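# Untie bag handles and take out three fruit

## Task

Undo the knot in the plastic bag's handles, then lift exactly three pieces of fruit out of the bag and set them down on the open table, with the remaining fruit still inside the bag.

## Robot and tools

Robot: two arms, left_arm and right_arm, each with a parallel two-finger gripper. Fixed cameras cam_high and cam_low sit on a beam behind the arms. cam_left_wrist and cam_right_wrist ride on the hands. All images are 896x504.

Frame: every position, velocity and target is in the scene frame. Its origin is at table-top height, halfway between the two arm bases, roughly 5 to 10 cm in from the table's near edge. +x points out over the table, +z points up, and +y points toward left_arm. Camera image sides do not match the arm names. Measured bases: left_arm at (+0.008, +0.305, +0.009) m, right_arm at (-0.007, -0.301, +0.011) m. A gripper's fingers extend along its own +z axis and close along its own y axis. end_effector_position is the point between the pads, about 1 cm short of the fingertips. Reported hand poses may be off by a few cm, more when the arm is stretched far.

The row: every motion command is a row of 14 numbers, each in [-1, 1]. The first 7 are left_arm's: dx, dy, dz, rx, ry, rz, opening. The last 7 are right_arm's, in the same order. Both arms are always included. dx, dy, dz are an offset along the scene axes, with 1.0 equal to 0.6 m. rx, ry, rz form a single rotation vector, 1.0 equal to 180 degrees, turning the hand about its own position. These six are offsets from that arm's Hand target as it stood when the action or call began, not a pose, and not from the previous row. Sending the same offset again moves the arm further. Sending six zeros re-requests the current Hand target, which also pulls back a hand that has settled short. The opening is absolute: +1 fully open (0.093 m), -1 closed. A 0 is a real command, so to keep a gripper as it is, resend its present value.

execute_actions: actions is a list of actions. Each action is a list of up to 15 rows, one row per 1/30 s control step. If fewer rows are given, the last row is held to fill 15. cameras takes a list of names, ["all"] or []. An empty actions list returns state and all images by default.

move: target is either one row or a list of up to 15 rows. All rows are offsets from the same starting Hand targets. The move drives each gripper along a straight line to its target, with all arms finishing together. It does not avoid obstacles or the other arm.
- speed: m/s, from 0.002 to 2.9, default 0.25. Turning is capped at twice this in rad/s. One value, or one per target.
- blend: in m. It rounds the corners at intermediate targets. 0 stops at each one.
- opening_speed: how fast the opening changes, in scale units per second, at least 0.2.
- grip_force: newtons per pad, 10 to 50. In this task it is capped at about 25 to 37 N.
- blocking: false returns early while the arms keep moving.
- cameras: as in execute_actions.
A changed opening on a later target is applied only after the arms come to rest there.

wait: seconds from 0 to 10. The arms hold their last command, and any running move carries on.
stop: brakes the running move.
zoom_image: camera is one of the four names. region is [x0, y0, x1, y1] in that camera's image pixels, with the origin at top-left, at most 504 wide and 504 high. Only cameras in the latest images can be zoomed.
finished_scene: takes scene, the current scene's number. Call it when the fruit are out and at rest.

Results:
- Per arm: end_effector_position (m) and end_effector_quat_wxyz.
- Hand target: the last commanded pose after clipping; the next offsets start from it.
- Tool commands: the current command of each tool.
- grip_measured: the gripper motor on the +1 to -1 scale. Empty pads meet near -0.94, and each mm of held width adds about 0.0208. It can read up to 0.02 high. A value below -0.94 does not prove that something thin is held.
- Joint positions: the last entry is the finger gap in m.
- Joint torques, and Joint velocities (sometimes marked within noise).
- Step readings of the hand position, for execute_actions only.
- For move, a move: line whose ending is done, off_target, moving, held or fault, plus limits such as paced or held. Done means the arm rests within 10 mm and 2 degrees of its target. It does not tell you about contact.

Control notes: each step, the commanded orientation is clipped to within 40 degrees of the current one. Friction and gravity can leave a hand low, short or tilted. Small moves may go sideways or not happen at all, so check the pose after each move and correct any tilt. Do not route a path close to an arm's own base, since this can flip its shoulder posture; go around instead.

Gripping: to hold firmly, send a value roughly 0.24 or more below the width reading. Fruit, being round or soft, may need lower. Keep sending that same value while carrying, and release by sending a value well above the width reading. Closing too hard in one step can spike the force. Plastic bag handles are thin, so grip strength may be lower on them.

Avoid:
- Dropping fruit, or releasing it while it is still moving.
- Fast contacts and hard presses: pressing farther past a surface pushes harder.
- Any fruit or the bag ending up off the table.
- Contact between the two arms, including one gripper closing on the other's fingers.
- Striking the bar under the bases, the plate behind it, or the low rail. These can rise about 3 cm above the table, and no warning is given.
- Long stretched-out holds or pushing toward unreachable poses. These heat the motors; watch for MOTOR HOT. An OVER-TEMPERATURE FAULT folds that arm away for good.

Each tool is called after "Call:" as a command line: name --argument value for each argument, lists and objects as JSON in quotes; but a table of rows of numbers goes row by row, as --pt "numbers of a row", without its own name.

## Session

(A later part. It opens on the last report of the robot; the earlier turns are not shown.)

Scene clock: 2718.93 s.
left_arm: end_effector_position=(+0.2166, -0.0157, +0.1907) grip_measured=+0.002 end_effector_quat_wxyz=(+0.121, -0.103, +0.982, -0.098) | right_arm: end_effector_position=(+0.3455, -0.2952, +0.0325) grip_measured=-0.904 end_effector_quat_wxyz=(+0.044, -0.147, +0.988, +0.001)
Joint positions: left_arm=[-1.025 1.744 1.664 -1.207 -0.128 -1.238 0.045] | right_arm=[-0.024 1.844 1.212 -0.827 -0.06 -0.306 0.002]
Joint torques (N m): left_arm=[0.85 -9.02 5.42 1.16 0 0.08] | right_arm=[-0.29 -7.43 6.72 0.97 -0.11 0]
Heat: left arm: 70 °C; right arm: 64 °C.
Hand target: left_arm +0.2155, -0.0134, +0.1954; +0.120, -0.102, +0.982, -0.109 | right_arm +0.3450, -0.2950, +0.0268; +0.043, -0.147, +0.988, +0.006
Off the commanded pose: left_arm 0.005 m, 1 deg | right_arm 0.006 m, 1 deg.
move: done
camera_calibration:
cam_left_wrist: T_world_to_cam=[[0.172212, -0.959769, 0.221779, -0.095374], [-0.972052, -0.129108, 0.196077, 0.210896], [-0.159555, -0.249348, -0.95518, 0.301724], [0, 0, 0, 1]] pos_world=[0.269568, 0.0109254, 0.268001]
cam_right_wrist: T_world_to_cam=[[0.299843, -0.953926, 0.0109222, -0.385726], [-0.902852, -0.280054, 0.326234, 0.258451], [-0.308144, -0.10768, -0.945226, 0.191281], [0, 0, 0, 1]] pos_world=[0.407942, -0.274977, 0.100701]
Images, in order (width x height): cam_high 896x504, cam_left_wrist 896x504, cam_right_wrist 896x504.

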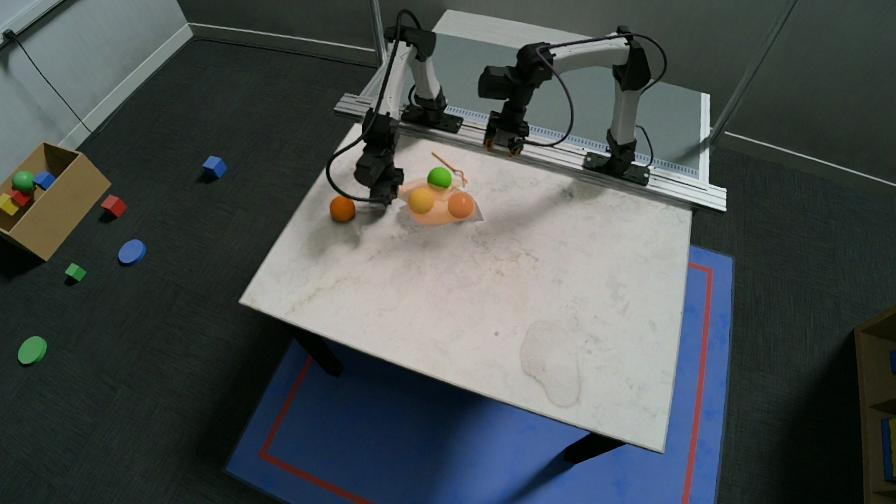

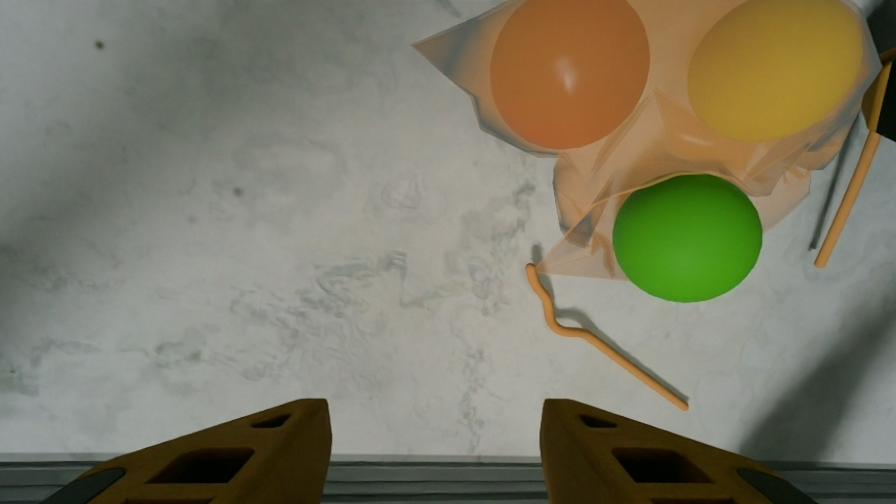

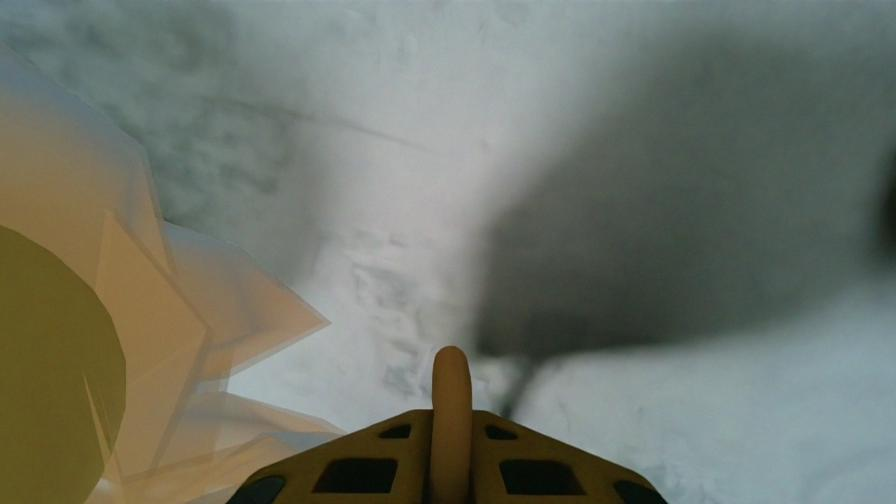

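Call:
move --pt "0 0 0 0 0 0 0.0 0 0 0 0 0 0 -0.3" --pt "-0.02 0.04 0.02 0 0 0 0.0 0 0 0.2 0 0 0 -0.3" --pt "-0.02 0.08 0.02 0 0 0 0.0 -0.183 0.21 0.24 0 0 0 0.9" --speed 0.12 --opening_speed 0.8 --cameras '["cam_left_wrist","cam_right_wrist"]'

Call:
zoom_image --camera "cam_right_wrist" --region '[150, 50, 650, 504]'

Scene clock: 2751.13 s.
left_arm: end_effector_position=(+0.2078, +0.0282, +0.2069) grip_measured=+0.002 end_effector_quat_wxyz=(+0.126, -0.104, +0.980, -0.110) | right_arm: end_effector_position=(+0.2438, -0.1637, +0.1681) grip_measured=+0.898 end_effector_quat_wxyz=(+0.046, -0.149, +0.988, +0.014)
Joint positions: left_arm=[-0.975 1.565 1.525 -1.214 -0.113 -1.19 0.045] | right_arm=[0.464 1.476 1.367 -1.323 -0.024 0.177 0.088]
Joint torques (N m): left_arm=[0.79 -7.36 5.38 1.02 0 0.08] | right_arm=[0.24 -7.94 6.84 0.53 0.16 0.09]
Heat: left arm: 64 °C; right arm: 58 °C.
Hand target: left_arm +0.2035, +0.0346, +0.2075; +0.120, -0.102, +0.982, -0.109 | right_arm +0.2352, -0.1691, +0.1708; +0.043, -0.147, +0.988, +0.006
Off the commanded pose: left_arm 0.008 m, 1 deg | right_arm 0.010 m, 1 deg.
move: done
camera_calibration:
cam_left_wrist: T_world_to_cam=[[0.168927, -0.95431, 0.246489, -0.0599287], [-0.974639, -0.124494, 0.185957, 0.207228], [-0.146774, -0.271651, -0.951138, 0.323872], [0, 0, 0, 1]] pos_world=[0.259632, 0.0565884, 0.284283]
cam_right_wrist: T_world_to_cam=[[0.303634, -0.952693, -0.0135245, -0.227767], [-0.901784, -0.291933, 0.318685, 0.158293], [-0.307557, -0.0845673, -0.947764, 0.306418], [0, 0, 0, 1]] pos_world=[0.306145, -0.144869, 0.236886]
Images, in order (width x height): cam_left_wrist 896x504, cam_right_wrist 896x504.

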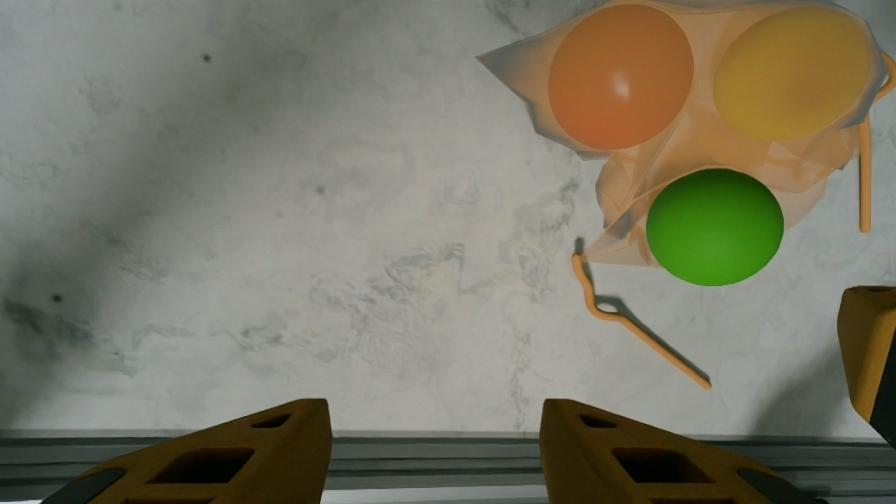

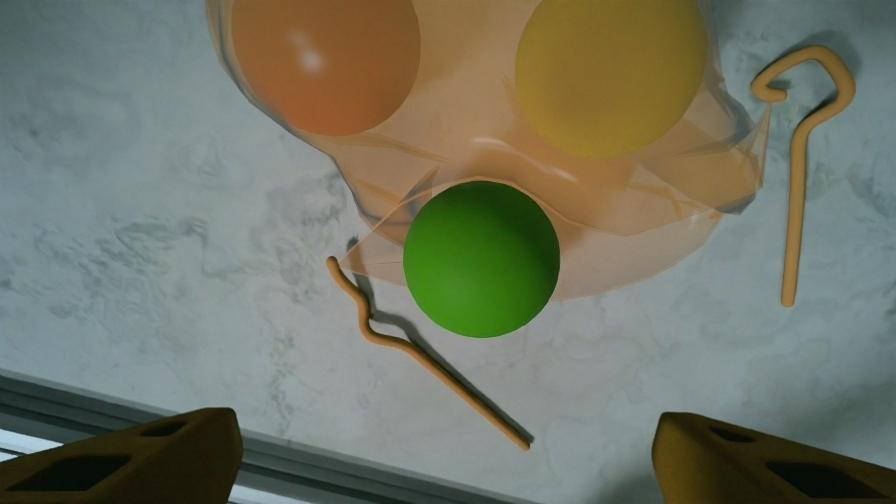

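Scaled by 1.008 from the camera's 896x504 image, which has a finer 1280x720 frame.

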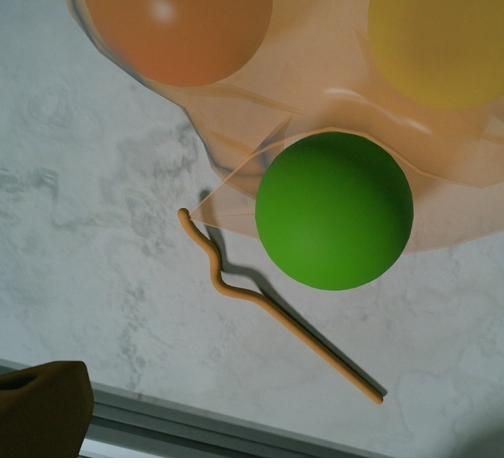

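Call:
move --pt "0 0 0 0 0 0 0.0 0.008 -0.022 -0.135 0 0 0 0.9" --speed 0.1 --cameras '["cam_right_wrist"]'

Scene clock: 2776.20 s.
left_arm: end_effector_position=(+0.2078, +0.0282, +0.2069) grip_measured=+0.002 end_effector_quat_wxyz=(+0.126, -0.104, +0.980, -0.110) | right_arm: end_effector_position=(+0.2386, -0.1782, +0.0912) grip_measured=+0.898 end_effector_quat_wxyz=(+0.038, -0.147, +0.988, +0.009)
Joint positions: left_arm=[-0.975 1.565 1.525 -1.214 -0.113 -1.19 0.045] | right_arm=[0.433 1.47 1.055 -1.036 -0.024 0.147 0.088]
Joint torques (N m): left_arm=[0.84 -7.36 5.39 1.01 0 0.08] | right_arm=[-0.96 -6.04 6.78 0.99 0.1 -0.08]
Heat: left arm: 61 °C; right arm: 57 °C.
Hand target: left_arm +0.2035, +0.0346, +0.2075; +0.120, -0.102, +0.982, -0.109 | right_arm +0.2400, -0.1822, +0.0898; +0.043, -0.146, +0.988, +0.006
Off the commanded pose: left_arm 0.008 m, 1 deg | right_arm 0.004 m, 1 deg.
move: done
camera_calibration:
cam_right_wrist: T_world_to_cam=[[0.301062, -0.95358, -0.00678271, -0.241352], [-0.897471, -0.285737, 0.336006, 0.172344], [-0.322347, -0.0950714, -0.941835, 0.231737], [0, 0, 0, 1]] pos_world=[0.302036, -0.158871, 0.158712]
Images, in order (width x height): cam_right_wrist 896x504.

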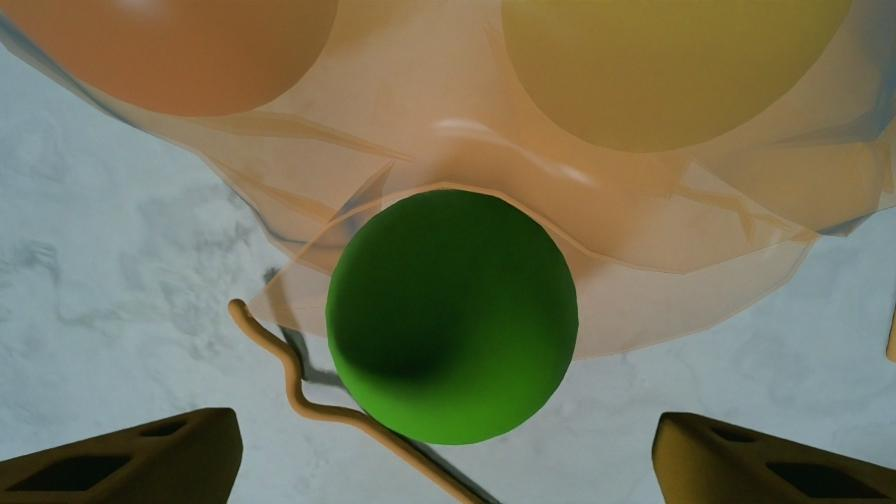

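Call:
move --pt "0 0 0 0 0 0 0.0 0.0 -0.002 -0.105 0 0 0 0.9" --speed 0.07 --cameras '["cam_right_wrist"]'

Scene clock: 2789.07 s.
left_arm: end_effector_position=(+0.2078, +0.0282, +0.2069) grip_measured=+0.002 end_effector_quat_wxyz=(+0.126, -0.104, +0.980, -0.110) | right_arm: end_effector_position=(+0.2402, -0.1793, +0.0319) grip_measured=+0.898 end_effector_quat_wxyz=(+0.045, -0.148, +0.988, +0.012)
Joint positions: left_arm=[-0.975 1.565 1.525 -1.214 -0.113 -1.19 0.045] | right_arm=[0.433 1.541 0.872 -0.767 -0.024 0.147 0.088]
Joint torques (N m): left_arm=[0.77 -7.34 5.37 1.02 0 0.09] | right_arm=[-0.66 -4.71 6.43 0.95 0.12 -0.07]
Heat: left arm: 60 °C; right arm: 56 °C.
Hand target: left_arm +0.2035, +0.0346, +0.2075; +0.120, -0.102, +0.982, -0.109 | right_arm +0.2400, -0.1834, +0.0268; +0.043, -0.147, +0.988, +0.006
Off the commanded pose: left_arm 0.008 m, 1 deg | right_arm 0.007 m, 1 deg.
move: done
camera_calibration:
cam_right_wrist: T_world_to_cam=[[0.302034, -0.953256, -0.00884619, -0.243393], [-0.901881, -0.288738, 0.321311, 0.194387], [-0.308846, -0.0890688, -0.946932, 0.17425], [0, 0, 0, 1]] pos_world=[0.302643, -0.160369, 0.100391]
Images, in order (width x height): cam_right_wrist 896x504.

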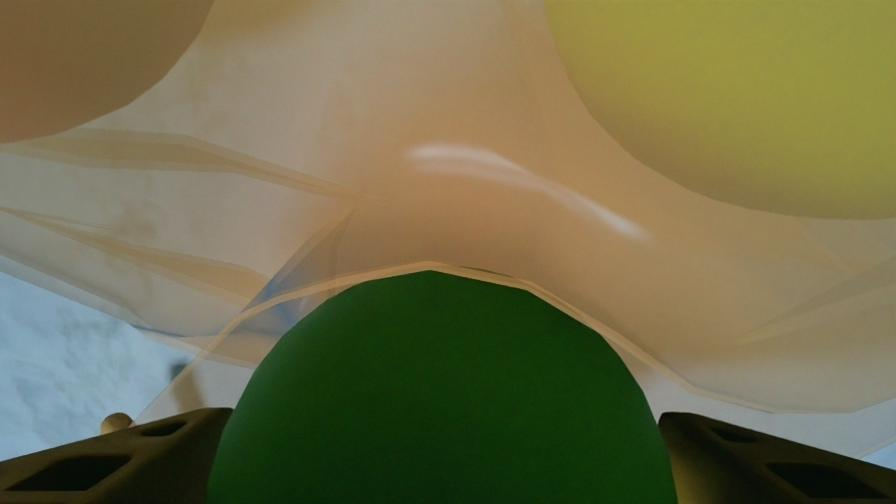

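Call:
move --pt "0 0 0 0 0 0 0.0 0.0 0.0 0.0 0 0 0 0.3" --pt "0 0 0 0 0 0 0.0 -0.02 0.0 0.07 0 0 0 0.3" --speed 0.05 --opening_speed 0.5 --cameras '["cam_right_wrist","cam_low"]'

Call:
zoom_image --camera "cam_low" --region '[170, 220, 370, 360]'

Scene clock: 2808.10 s.
left_arm: end_effector_position=(+0.2078, +0.0282, +0.2069) grip_measured=+0.002 end_effector_quat_wxyz=(+0.126, -0.104, +0.980, -0.110) | right_arm: end_effector_position=(+0.2231, -0.1860, +0.0555) grip_measured=+0.347 end_effector_quat_wxyz=(+0.027, -0.147, +0.989, +0.006)
Joint positions: left_arm=[-0.975 1.565 1.525 -1.214 -0.113 -1.19 0.045] | right_arm=[0.435 1.464 0.904 -0.913 -0.024 0.149 0.062]
Joint torques (N m): left_arm=[0.81 -7.38 5.38 1.01 0 0.07] | right_arm=[0.32 -7.5 11 0.42 0.12 0.08]
Heat: left arm: 59 °C; right arm: 56 °C.
Hand target: left_arm +0.2035, +0.0346, +0.2075; +0.120, -0.102, +0.982, -0.109 | right_arm +0.2280, -0.1834, +0.0688; +0.043, -0.147, +0.988, +0.006
Off the commanded pose: left_arm 0.008 m, 1 deg | right_arm 0.014 m, 2 deg.
move: off_target (right_arm)
camera_calibration:
cam_right_wrist: T_world_to_cam=[[0.300777, -0.953687, -0.00393103, -0.244412], [-0.890542, -0.282332, 0.356685, 0.166197], [-0.341276, -0.103782, -0.934216, 0.194585], [0, 0, 0, 1]] pos_world=[0.287926, -0.165976, 0.121543]
Images, in order (width x height): cam_low 896x504, cam_right_wrist 896x504.

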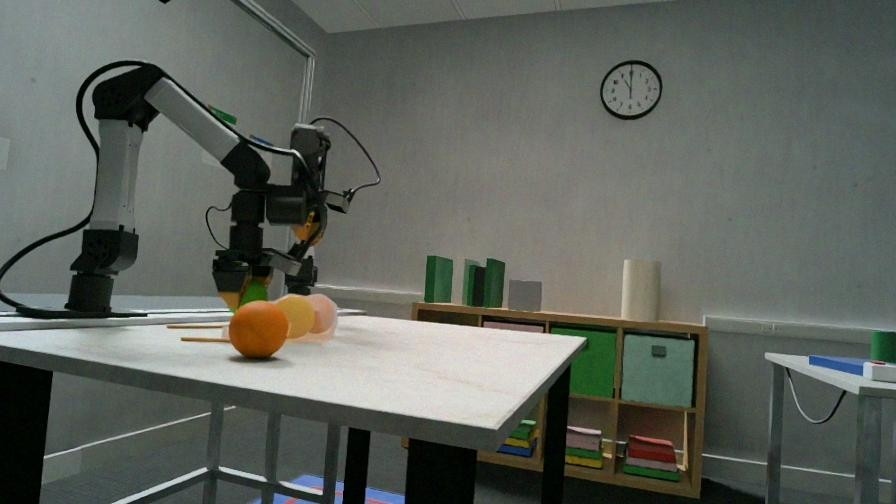

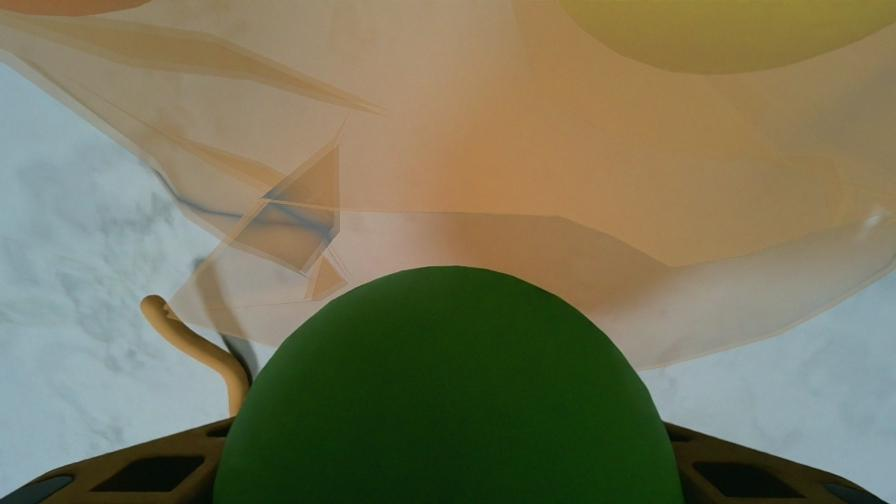

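Scaled by 2.520 from the camera's 896x504 image, which has a finer 1280x720 frame.

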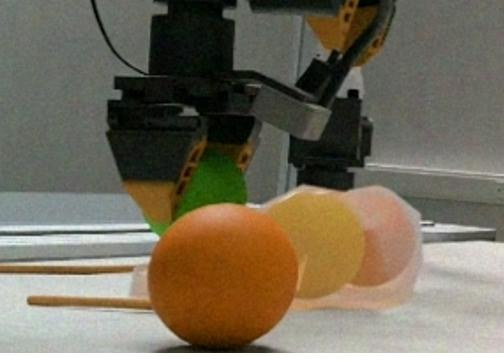

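Call:
move --pt "0 0 0 0 0 0 0.0 -0.02 -0.03 0.17 0 0 0 0.3" --pt "0 0 0 0 0 0 0.0 0.12 -0.444 0.17 0 0 0 0.3" --pt "0 0 0 0 0 0 0.0 0.12 -0.444 0.0 0 0 0 0.3" --speed '[0.1,0.2,0.12]' --blend '[0.02,0.02,0]' --cameras '["cam_right_wrist"]'

Scene clock: 2826.57 s.
left_arm: end_effector_position=(+0.2078, +0.0282, +0.2069) grip_measured=+0.002 end_effector_quat_wxyz=(+0.126, -0.104, +0.980, -0.110) | right_arm: end_effector_position=(+0.2972, -0.4511, +0.0739) grip_measured=+0.347 end_effector_quat_wxyz=(+0.039, -0.144, +0.989, +0.003)
Joint positions: left_arm=[-0.975 1.565 1.525 -1.214 -0.113 -1.19 0.045] | right_arm=[-0.527 1.801 1.3 -1.01 -0.103 -0.803 0.062]
Joint torques (N m): left_arm=[0.8 -7.35 5.35 1.02 -0.01 0.07] | right_arm=[0.13 -7.17 7.08 0.87 -0.16 -0.06]
Heat: left arm: 58 °C; right arm: 57 °C.
Hand target: left_arm +0.2035, +0.0346, +0.2075; +0.120, -0.102, +0.982, -0.109 | right_arm +0.3000, -0.4498, +0.0688; +0.043, -0.147, +0.988, +0.006
Off the commanded pose: left_arm 0.008 m, 1 deg | right_arm 0.006 m, 1 deg.
move: done
camera_calibration:
cam_right_wrist: T_world_to_cam=[[0.293718, -0.955874, 0.00586742, -0.519058], [-0.901108, -0.274831, 0.335369, 0.158867], [-0.318958, -0.103791, -0.942069, 0.203538], [0, 0, 0, 1]] pos_world=[0.360533, -0.431367, 0.141514]
Images, in order (width x height): cam_right_wrist 896x504.

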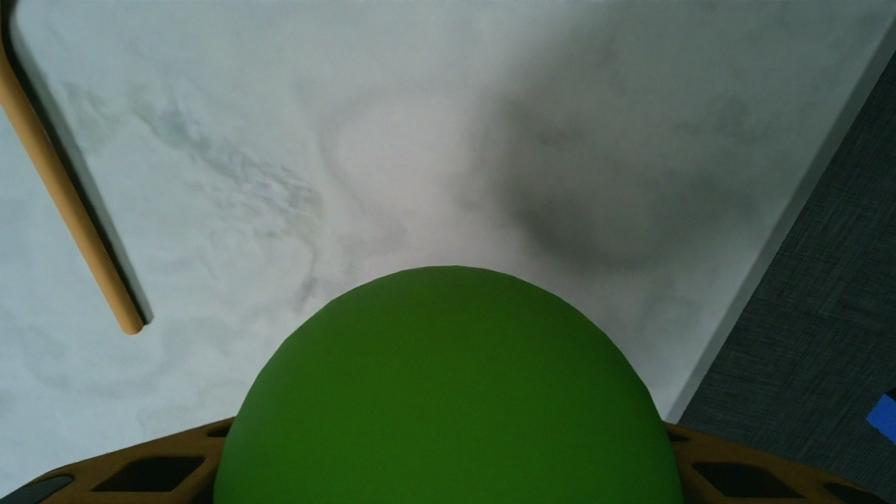

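Call:
move --pt "0 0 0 0 0 0 0.0 0.0 0.035 0.0 0 0 0 0.3" --pt "0 0 0 0 0 0 0.0 0.0 0.035 -0.066 0 0 0 0.3" --pt "0 0 0 0 0 0 0.0 0.0 0.035 -0.072 0 0 0 0.3" --speed '[0.1,0.06,0.03]' --cameras '["cam_low"]'

Call:
zoom_image --camera "cam_low" --region '[130, 250, 330, 380]'

Scene clock: 2843.83 s.
left_arm: end_effector_position=(+0.2078, +0.0282, +0.2069) grip_measured=+0.002 end_effector_quat_wxyz=(+0.126, -0.104, +0.980, -0.110) | right_arm: end_effector_position=(+0.3018, -0.4318, +0.0353) grip_measured=+0.347 end_effector_quat_wxyz=(+0.047, -0.149, +0.988, -0.001)
Joint positions: left_arm=[-0.975 1.565 1.525 -1.214 -0.113 -1.19 0.045] | right_arm=[-0.464 1.815 1.157 -0.829 -0.103 -0.75 0.062]
Joint torques (N m): left_arm=[0.8 -7.36 5.37 1.02 0 0.07] | right_arm=[0.24 -6.41 5.76 0.87 -0.15 0.08]
Heat: left arm: 57 °C; right arm: 57 °C.
Hand target: left_arm +0.2035, +0.0346, +0.2075; +0.120, -0.102, +0.982, -0.109 | right_arm +0.3000, -0.4288, +0.0256; +0.043, -0.146, +0.988, +0.006
Off the commanded pose: left_arm 0.008 m, 1 deg | right_arm 0.010 m, 1 deg.
move: done
Images, in order (width x height): cam_low 896x504.

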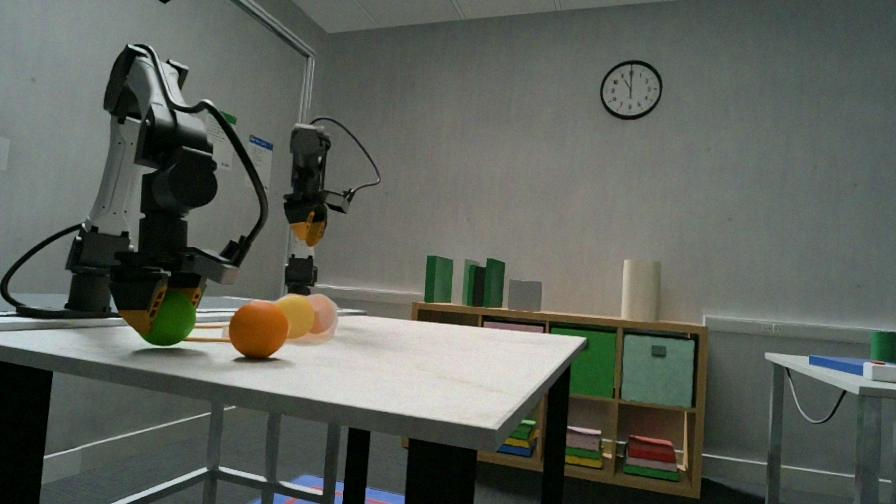

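Scaled by 2.520 from the camera's 896x504 image, which has a finer 1280x720 frame.

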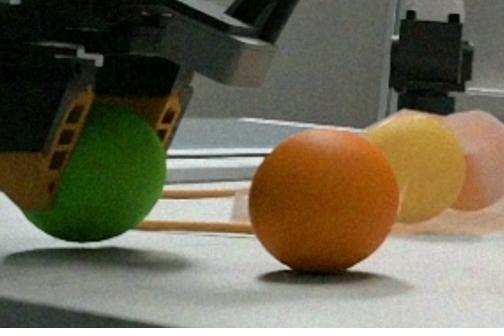

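Call:
move --pt "0 0 0 0 0 0 0.0 0.0 0.0 -0.01 0 0 0 0.3" --speed 0.03 --cameras '["cam_low"]'

Call:
zoom_image --camera "cam_low" --region '[130, 250, 330, 380]'

Scene clock: 2855.37 s.
left_arm: end_effector_position=(+0.2078, +0.0282, +0.2069) grip_measured=+0.002 end_effector_quat_wxyz=(+0.126, -0.104, +0.980, -0.110) | right_arm: end_effector_position=(+0.2997, -0.4309, +0.0309) grip_measured=+0.347 end_effector_quat_wxyz=(+0.044, -0.149, +0.988, +0.002)
Joint positions: left_arm=[-0.975 1.565 1.525 -1.214 -0.113 -1.19 0.045] | right_arm=[-0.464 1.821 1.146 -0.821 -0.104 -0.749 0.062]
Joint torques (N m): left_arm=[0.83 -7.35 5.39 1.01 0 0.09] | right_arm=[0.12 -6.01 5.44 1.04 -0.15 0.1]
Heat: left arm: 57 °C; right arm: 56 °C.
Hand target: left_arm +0.2035, +0.0346, +0.2075; +0.120, -0.102, +0.982, -0.109 | right_arm +0.3001, -0.4288, +0.0196; +0.043, -0.147, +0.988, +0.006
Off the commanded pose: left_arm 0.008 m, 1 deg | right_arm 0.011 m, 1 deg.
move: off_target (right_arm)
Images, in order (width x height): cam_low 896x504.

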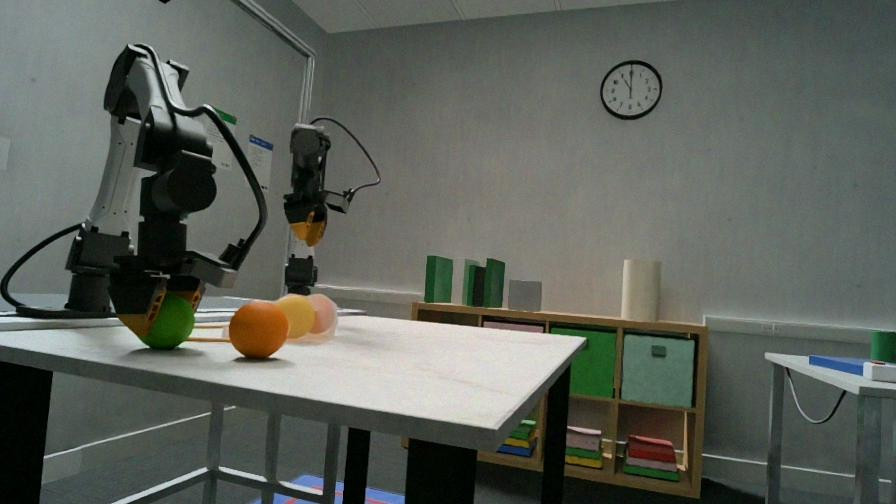

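Scaled by 2.520 from the camera's 896x504 image, which has a finer 1280x720 frame.

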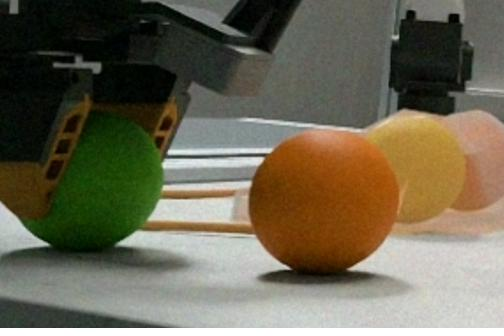

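Call:
move --pt "0 0 0 0 0 0 0.0 0.0 0.0 0.008 0 0 0 0.3" --pt "0 0 0 0 0 0 0.0 0.0 0.0 0.008 0 0 0 0.6" --pt "0 0 0 0 0 0 0.0 0.0 0.0 0.008 0 0 0 0.9" --pt "0 0 0 0 0 0 0.0 0.0 0.0 0.22 0 0 0 0.9" --speed 0.08 --opening_speed 0.5 --cameras '["cam_low","cam_right_wrist","cam_left_wrist","cam_high"]'

Call:
zoom_image --camera "cam_high" --region '[330, 130, 510, 260]'

Scene clock: 2868.97 s.
left_arm: end_effector_position=(+0.2078, +0.0282, +0.2069) grip_measured=+0.002 end_effector_quat_wxyz=(+0.126, -0.104, +0.980, -0.110) | right_arm: end_effector_position=(+0.2987, -0.4250, +0.1339) grip_measured=+0.898 end_effector_quat_wxyz=(+0.024, -0.148, +0.989, +0.016)
Joint positions: left_arm=[-0.975 1.565 1.525 -1.214 -0.113 -1.19 0.045] | right_arm=[-0.466 1.761 1.497 -1.281 -0.104 -0.752 0.088]
Joint torques (N m): left_arm=[0.79 -7.39 5.39 1.01 0 0.07] | right_arm=[-1.28 -10.66 11.23 0.33 -0.13 -0.1]
Heat: left arm: 57 °C; right arm: 55 °C.
Hand target: left_arm +0.2035, +0.0346, +0.2075; +0.120, -0.102, +0.982, -0.109 | right_arm +0.3000, -0.4288, +0.1516; +0.043, -0.147, +0.988, +0.006
Off the commanded pose: left_arm 0.008 m, 1 deg | right_arm 0.018 m, 2 deg.
move: off_target (right_arm)
camera_calibration:
cam_left_wrist: T_world_to_cam=[[0.168927, -0.95431, 0.246489, -0.0599287], [-0.974639, -0.124494, 0.185957, 0.207228], [-0.146774, -0.271651, -0.951138, 0.323872], [0, 0, 0, 1]] pos_world=[0.259632, 0.0565884, 0.284283]
cam_right_wrist: T_world_to_cam=[[0.301638, -0.953103, -0.0246872, -0.492087], [-0.887025, -0.290031, 0.359262, 0.133306], [-0.349574, -0.0864689, -0.93291, 0.278466], [0, 0, 0, 1]] pos_world=[0.364022, -0.406268, 0.199744]

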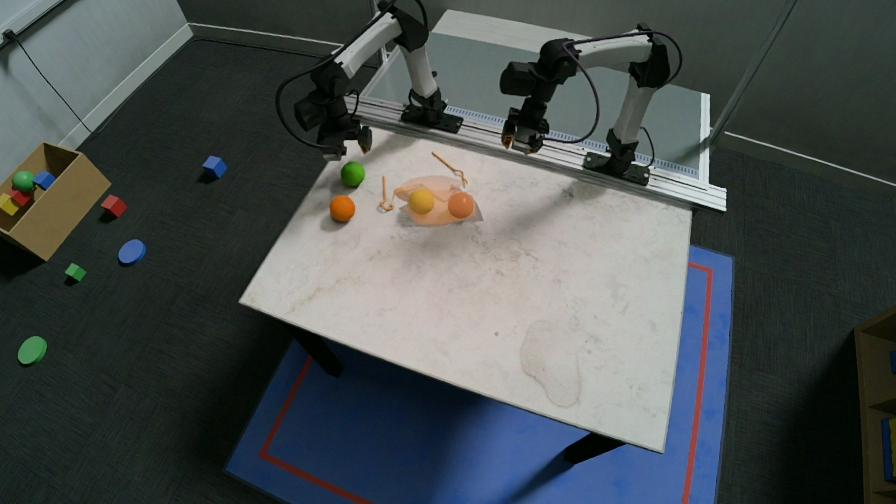

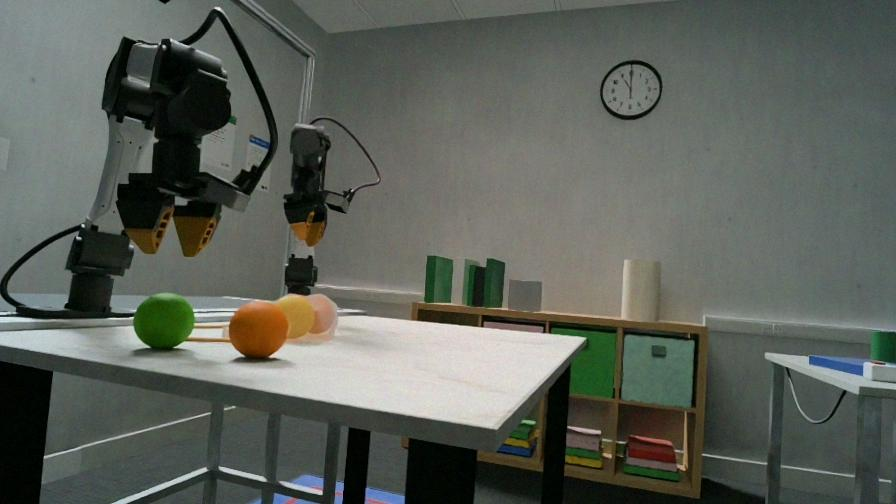

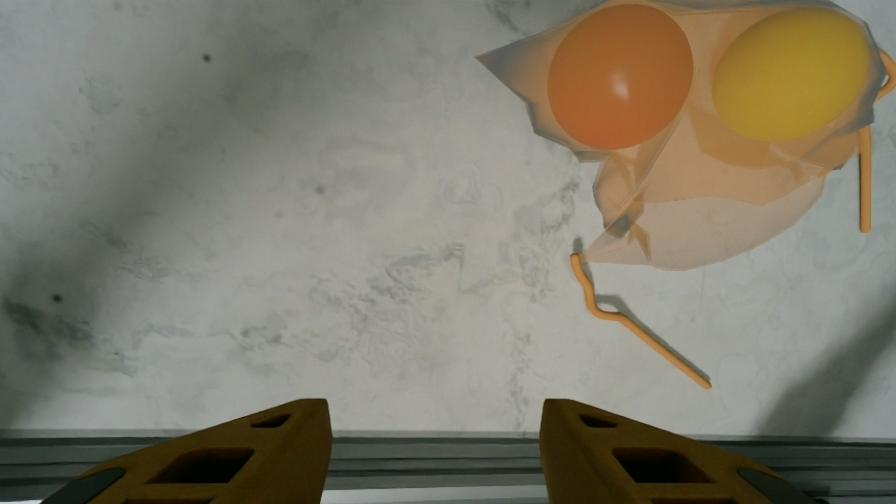

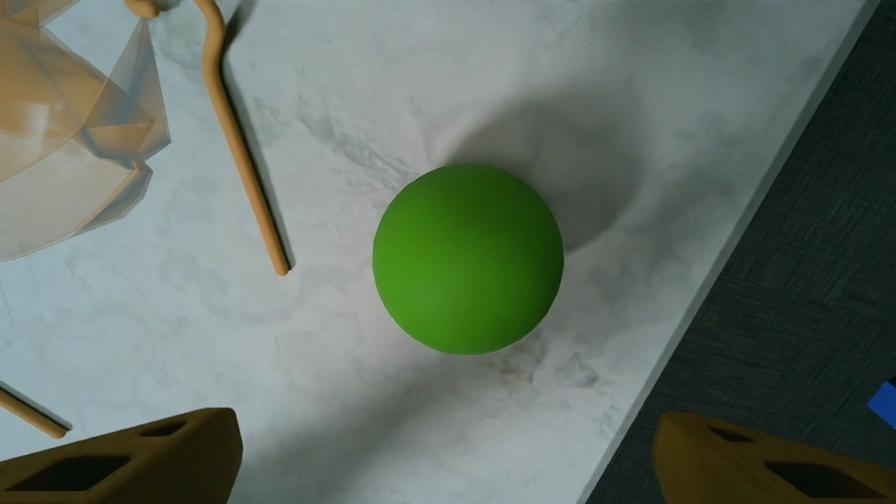

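Scaled by 2.800 from the camera's 896x504 image, which has a finer 1280x720 frame.

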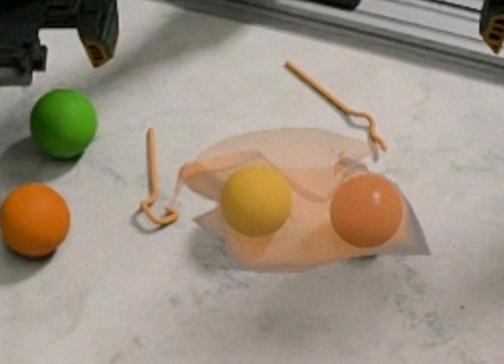

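Call:
move --pt "0.0425 -0.21 -0.133 0.0703 0.0272 -0.0034 -0.3 0 0 0.03 0 0 0 0.5" --speed 0.15 --cameras '["cam_left_wrist"]'

Call:
zoom_image --camera "cam_left_wrist" --region '[300, 150, 660, 460]'

Scene clock: 2918.87 s.
left_arm: end_effector_position=(+0.2281, -0.0915, +0.1305) grip_measured=-0.298 end_effector_quat_wxyz=(+0.087, -0.084, +0.993, -0.006) | right_arm: end_effector_position=(+0.2991, -0.4253, +0.1531) grip_measured=+0.502 end_effector_quat_wxyz=(+0.025, -0.148, +0.989, +0.015)
Joint positions: left_arm=[-1.095 2.249 2.183 -1.427 -0.146 -1.279 0.031] | right_arm=[-0.469 1.761 1.573 -1.355 -0.104 -0.755 0.069]
Joint torques (N m): left_arm=[0.13 -8.54 8.09 0.44 -0.25 -0.12] | right_arm=[-1.17 -10.24 11.44 0.34 -0.14 -0.07]
Heat: left arm: 56 °C; right arm: 58 °C.
Hand target: left_arm +0.2291, -0.0913, +0.1276; +0.088, -0.087, +0.992, +0.004 | right_arm +0.3001, -0.4288, +0.1696; +0.043, -0.147, +0.988, +0.006
Off the commanded pose: left_arm 0.003 m, 1 deg | right_arm 0.017 m, 2 deg.
move: off_target (right_arm)
camera_calibration:
cam_left_wrist: T_world_to_cam=[[0.158991, -0.986812, 0.0303851, -0.131392], [-0.95613, -0.146232, 0.253835, 0.211217], [-0.246044, -0.0694096, -0.96677, 0.264905], [0, 0, 0, 1]] pos_world=[0.28802, -0.0803857, 0.206481]
Images, in order (width x height): cam_left_wrist 896x504.

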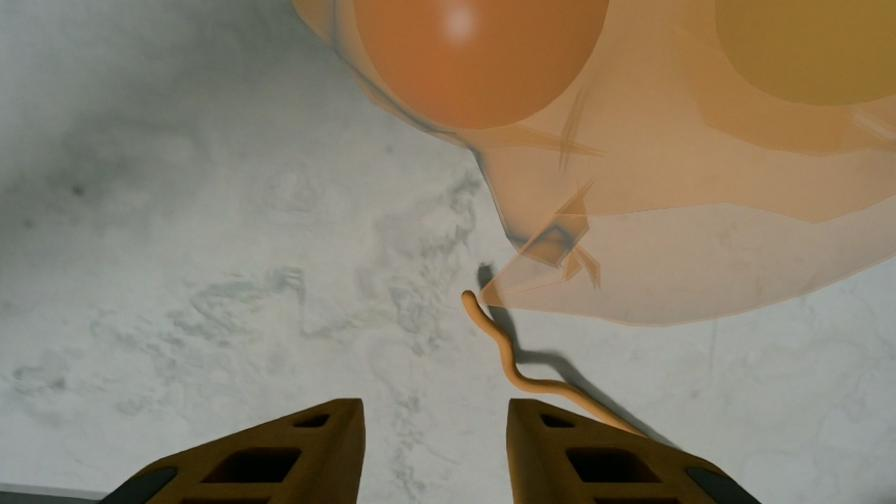

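Scaled by 1.400 from the camera's 896x504 image, which has a finer 1280x720 frame.

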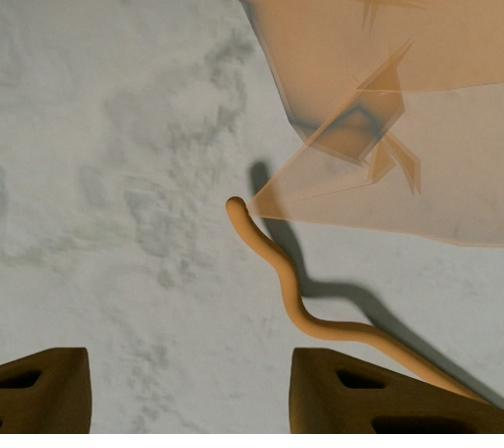

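Call:
move --pt "-0.02 -0.0288 -0.1 0 0 0 -0.3 0 0 0.0 0 0 0 0.5" --speed 0.1 --cameras '["cam_left_wrist"]'

Call:
zoom_image --camera "cam_left_wrist" --region '[320, 200, 640, 470]'

Scene clock: 2931.63 s.
left_arm: end_effector_position=(+0.2166, -0.1094, +0.0785) grip_measured=-0.298 end_effector_quat_wxyz=(+0.086, -0.084, +0.993, -0.006) | right_arm: end_effector_position=(+0.2991, -0.4253, +0.1531) grip_measured=+0.502 end_effector_quat_wxyz=(+0.025, -0.148, +0.989, +0.015)
Joint positions: left_arm=[-1.136 2.29 2.046 -1.255 -0.148 -1.321 0.031] | right_arm=[-0.469 1.761 1.573 -1.355 -0.104 -0.755 0.069]
Joint torques (N m): left_arm=[0.12 -9.03 5.44 0.7 -0.25 -0.14] | right_arm=[-1.17 -10.15 11.33 0.32 -0.15 -0.08]
Heat: left arm: 57 °C; right arm: 62 °C.
Hand target: left_arm +0.2171, -0.1087, +0.0676; +0.088, -0.087, +0.992, +0.003 | right_arm +0.3001, -0.4288, +0.1696; +0.043, -0.147, +0.988, +0.006
Off the commanded pose: left_arm 0.011 m, 1 deg | right_arm 0.017 m, 2 deg.
move: off_target (left_arm, right_arm)
camera_calibration:
cam_left_wrist: T_world_to_cam=[[0.160114, -0.986629, 0.0304546, -0.145766], [-0.955735, -0.147237, 0.254738, 0.210609], [-0.246847, -0.0698936, -0.966531, 0.210641], [0, 0, 0, 1]] pos_world=[0.276622, -0.0980845, 0.15438]
Images, in order (width x height): cam_left_wrist 896x504.

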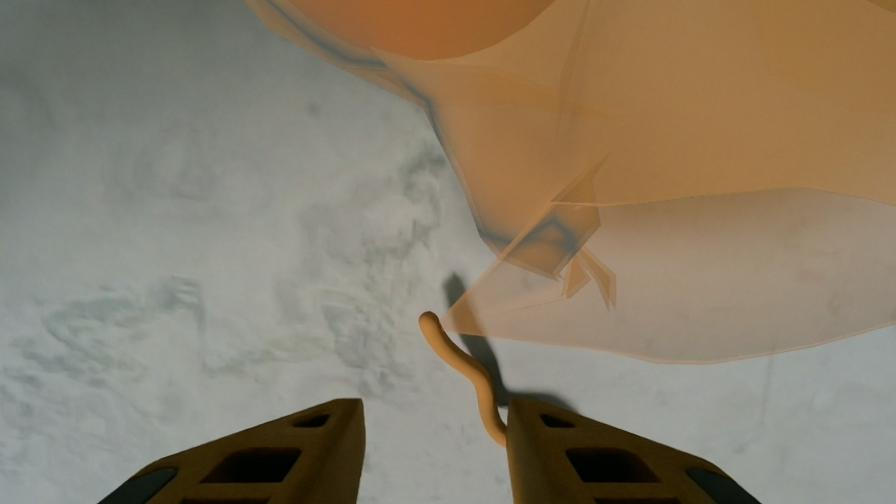

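Scaled by 1.575 from the camera's 896x504 image, which has a finer 1280x720 frame.

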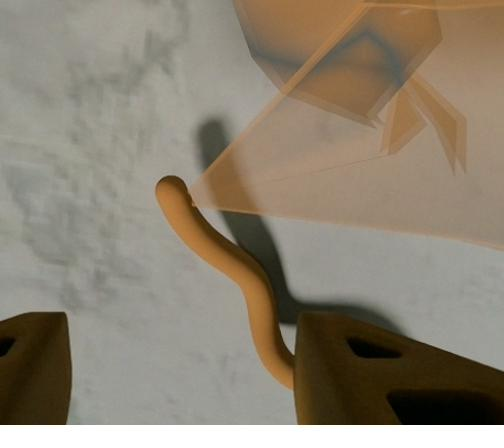

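Call:
move --pt "-0.0085 0.0 -0.07 0 0 0 -0.3 0 0 0.0 0 0 0 0.5" --speed 0.08 --cameras '["cam_left_wrist"]'

Call:
zoom_image --camera "cam_left_wrist" --region '[320, 250, 600, 490]'

Scene clock: 2945.83 s.
left_arm: end_effector_position=(+0.2125, -0.1104, +0.0369) grip_measured=-0.298 end_effector_quat_wxyz=(+0.086, -0.085, +0.993, -0.006) | right_arm: end_effector_position=(+0.2991, -0.4253, +0.1531) grip_measured=+0.502 end_effector_quat_wxyz=(+0.025, -0.148, +0.989, +0.015)
Joint positions: left_arm=[-1.147 2.304 1.903 -1.1 -0.149 -1.333 0.031] | right_arm=[-0.469 1.761 1.573 -1.355 -0.104 -0.755 0.069]
Joint torques (N m): left_arm=[0.02 -9.06 5.44 0.73 -0.25 -0.1] | right_arm=[-1.16 -10.24 11.47 0.3 -0.14 -0.11]
Heat: left arm: 61 °C; right arm: 63 °C.
Hand target: left_arm +0.2120, -0.1086, +0.0256; +0.088, -0.087, +0.992, +0.004 | right_arm +0.3001, -0.4288, +0.1696; +0.043, -0.147, +0.988, +0.006
Off the commanded pose: left_arm 0.011 m, 1 deg | right_arm 0.017 m, 2 deg.
move: off_target (left_arm, right_arm)
camera_calibration:
cam_left_wrist: T_world_to_cam=[[0.161063, -0.986445, 0.0313788, -0.145072], [-0.955675, -0.147942, 0.254554, 0.217089], [-0.246461, -0.0709871, -0.966549, 0.169147], [0, 0, 0, 1]] pos_world=[0.27252, -0.0989814, 0.11278]
Images, in order (width x height): cam_left_wrist 896x504.

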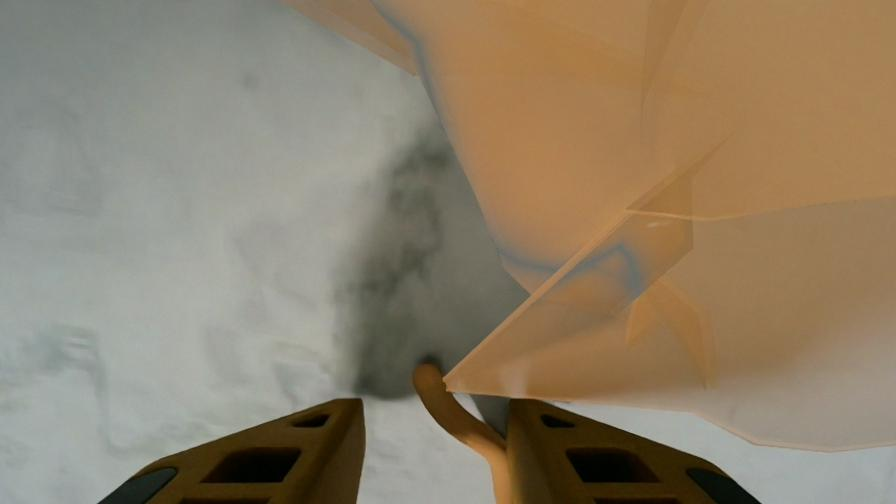

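Scaled by 1.800 from the camera's 896x504 image, which has a finer 1280x720 frame.

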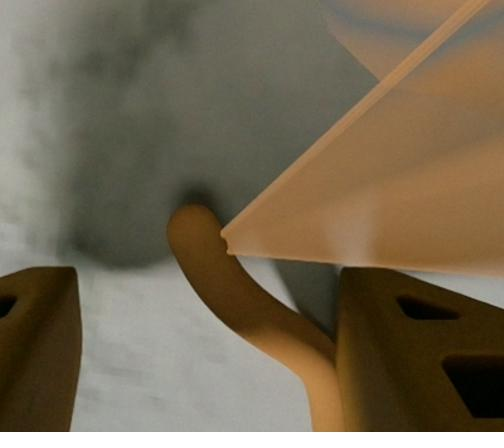

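Call:
move --pt "0.008 0.002 -0.017 0 0 0 -0.3 0 0 0.0 0 0 0 0.5" --pt "0.008 0.002 -0.017 0 0 0 -1 0 0 0.0 0 0 0 0.5" --speed 0.04 --opening_speed 0.6 --cameras '["cam_left_wrist"]'

Call:
zoom_image --camera "cam_left_wrist" --region '[320, 250, 600, 490]'

Scene clock: 2959.37 s.
left_arm: end_effector_position=(+0.2140, -0.1123, +0.0295) grip_measured=-0.905 end_effector_quat_wxyz=(+0.089, -0.085, +0.992, -0.009) | right_arm: end_effector_position=(+0.2991, -0.4253, +0.1531) grip_measured=+0.502 end_effector_quat_wxyz=(+0.025, -0.148, +0.989, +0.015)
Joint positions: left_arm=[-1.147 2.311 1.886 -1.066 -0.152 -1.333 0.002] | right_arm=[-0.469 1.761 1.573 -1.355 -0.104 -0.755 0.069]
Joint torques (N m): left_arm=[0.91 -8.75 5.14 0.74 -0.21 0.01] | right_arm=[-1.21 -10.24 11.51 0.33 -0.14 -0.09]
Heat: left arm: 61 °C; right arm: 64 °C.
Hand target: left_arm +0.2168, -0.1075, +0.0154; +0.088, -0.087, +0.992, +0.004 | right_arm +0.3001, -0.4288, +0.1696; +0.043, -0.147, +0.988, +0.006
Off the commanded pose: left_arm 0.015 m, 2 deg | right_arm 0.017 m, 2 deg.
move: off_target (left_arm, right_arm); target 2's new opening was sent with left_arm's hand 0.015 m and 1 deg from that target
camera_calibration:
cam_left_wrist: T_world_to_cam=[[0.161056, -0.986185, 0.0387193, -0.147221], [-0.957284, -0.14655, 0.249259, 0.22073], [-0.240141, -0.07721, -0.967663, 0.160283], [0, 0, 0, 1]] pos_world=[0.273502, -0.100464, 0.105781]
Images, in order (width x height): cam_left_wrist 896x504.

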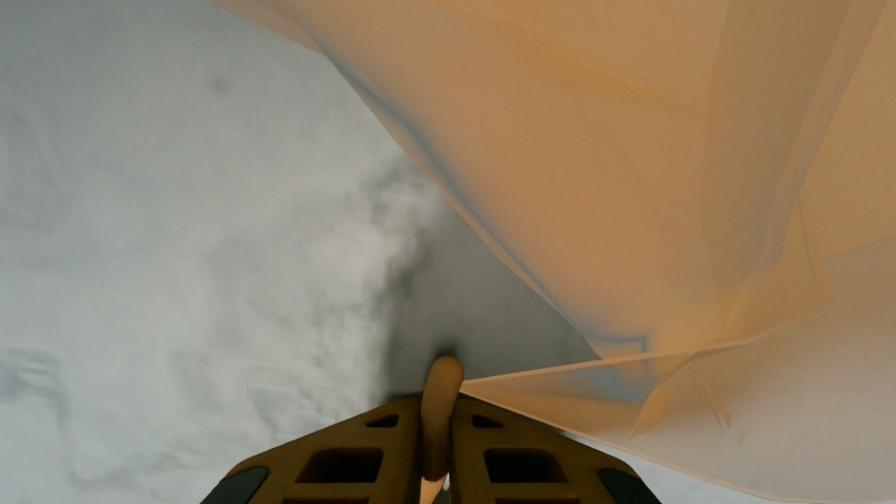

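Scaled by 1.800 from the camera's 896x504 image, which has a finer 1280x720 frame.

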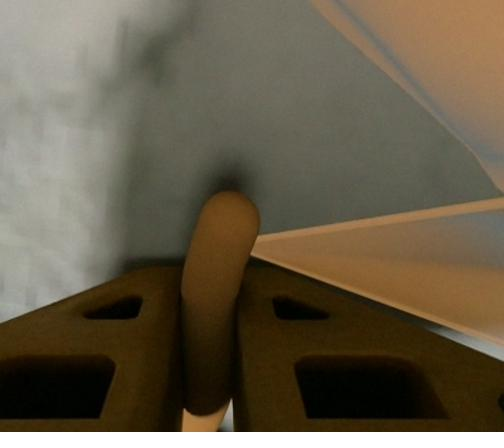

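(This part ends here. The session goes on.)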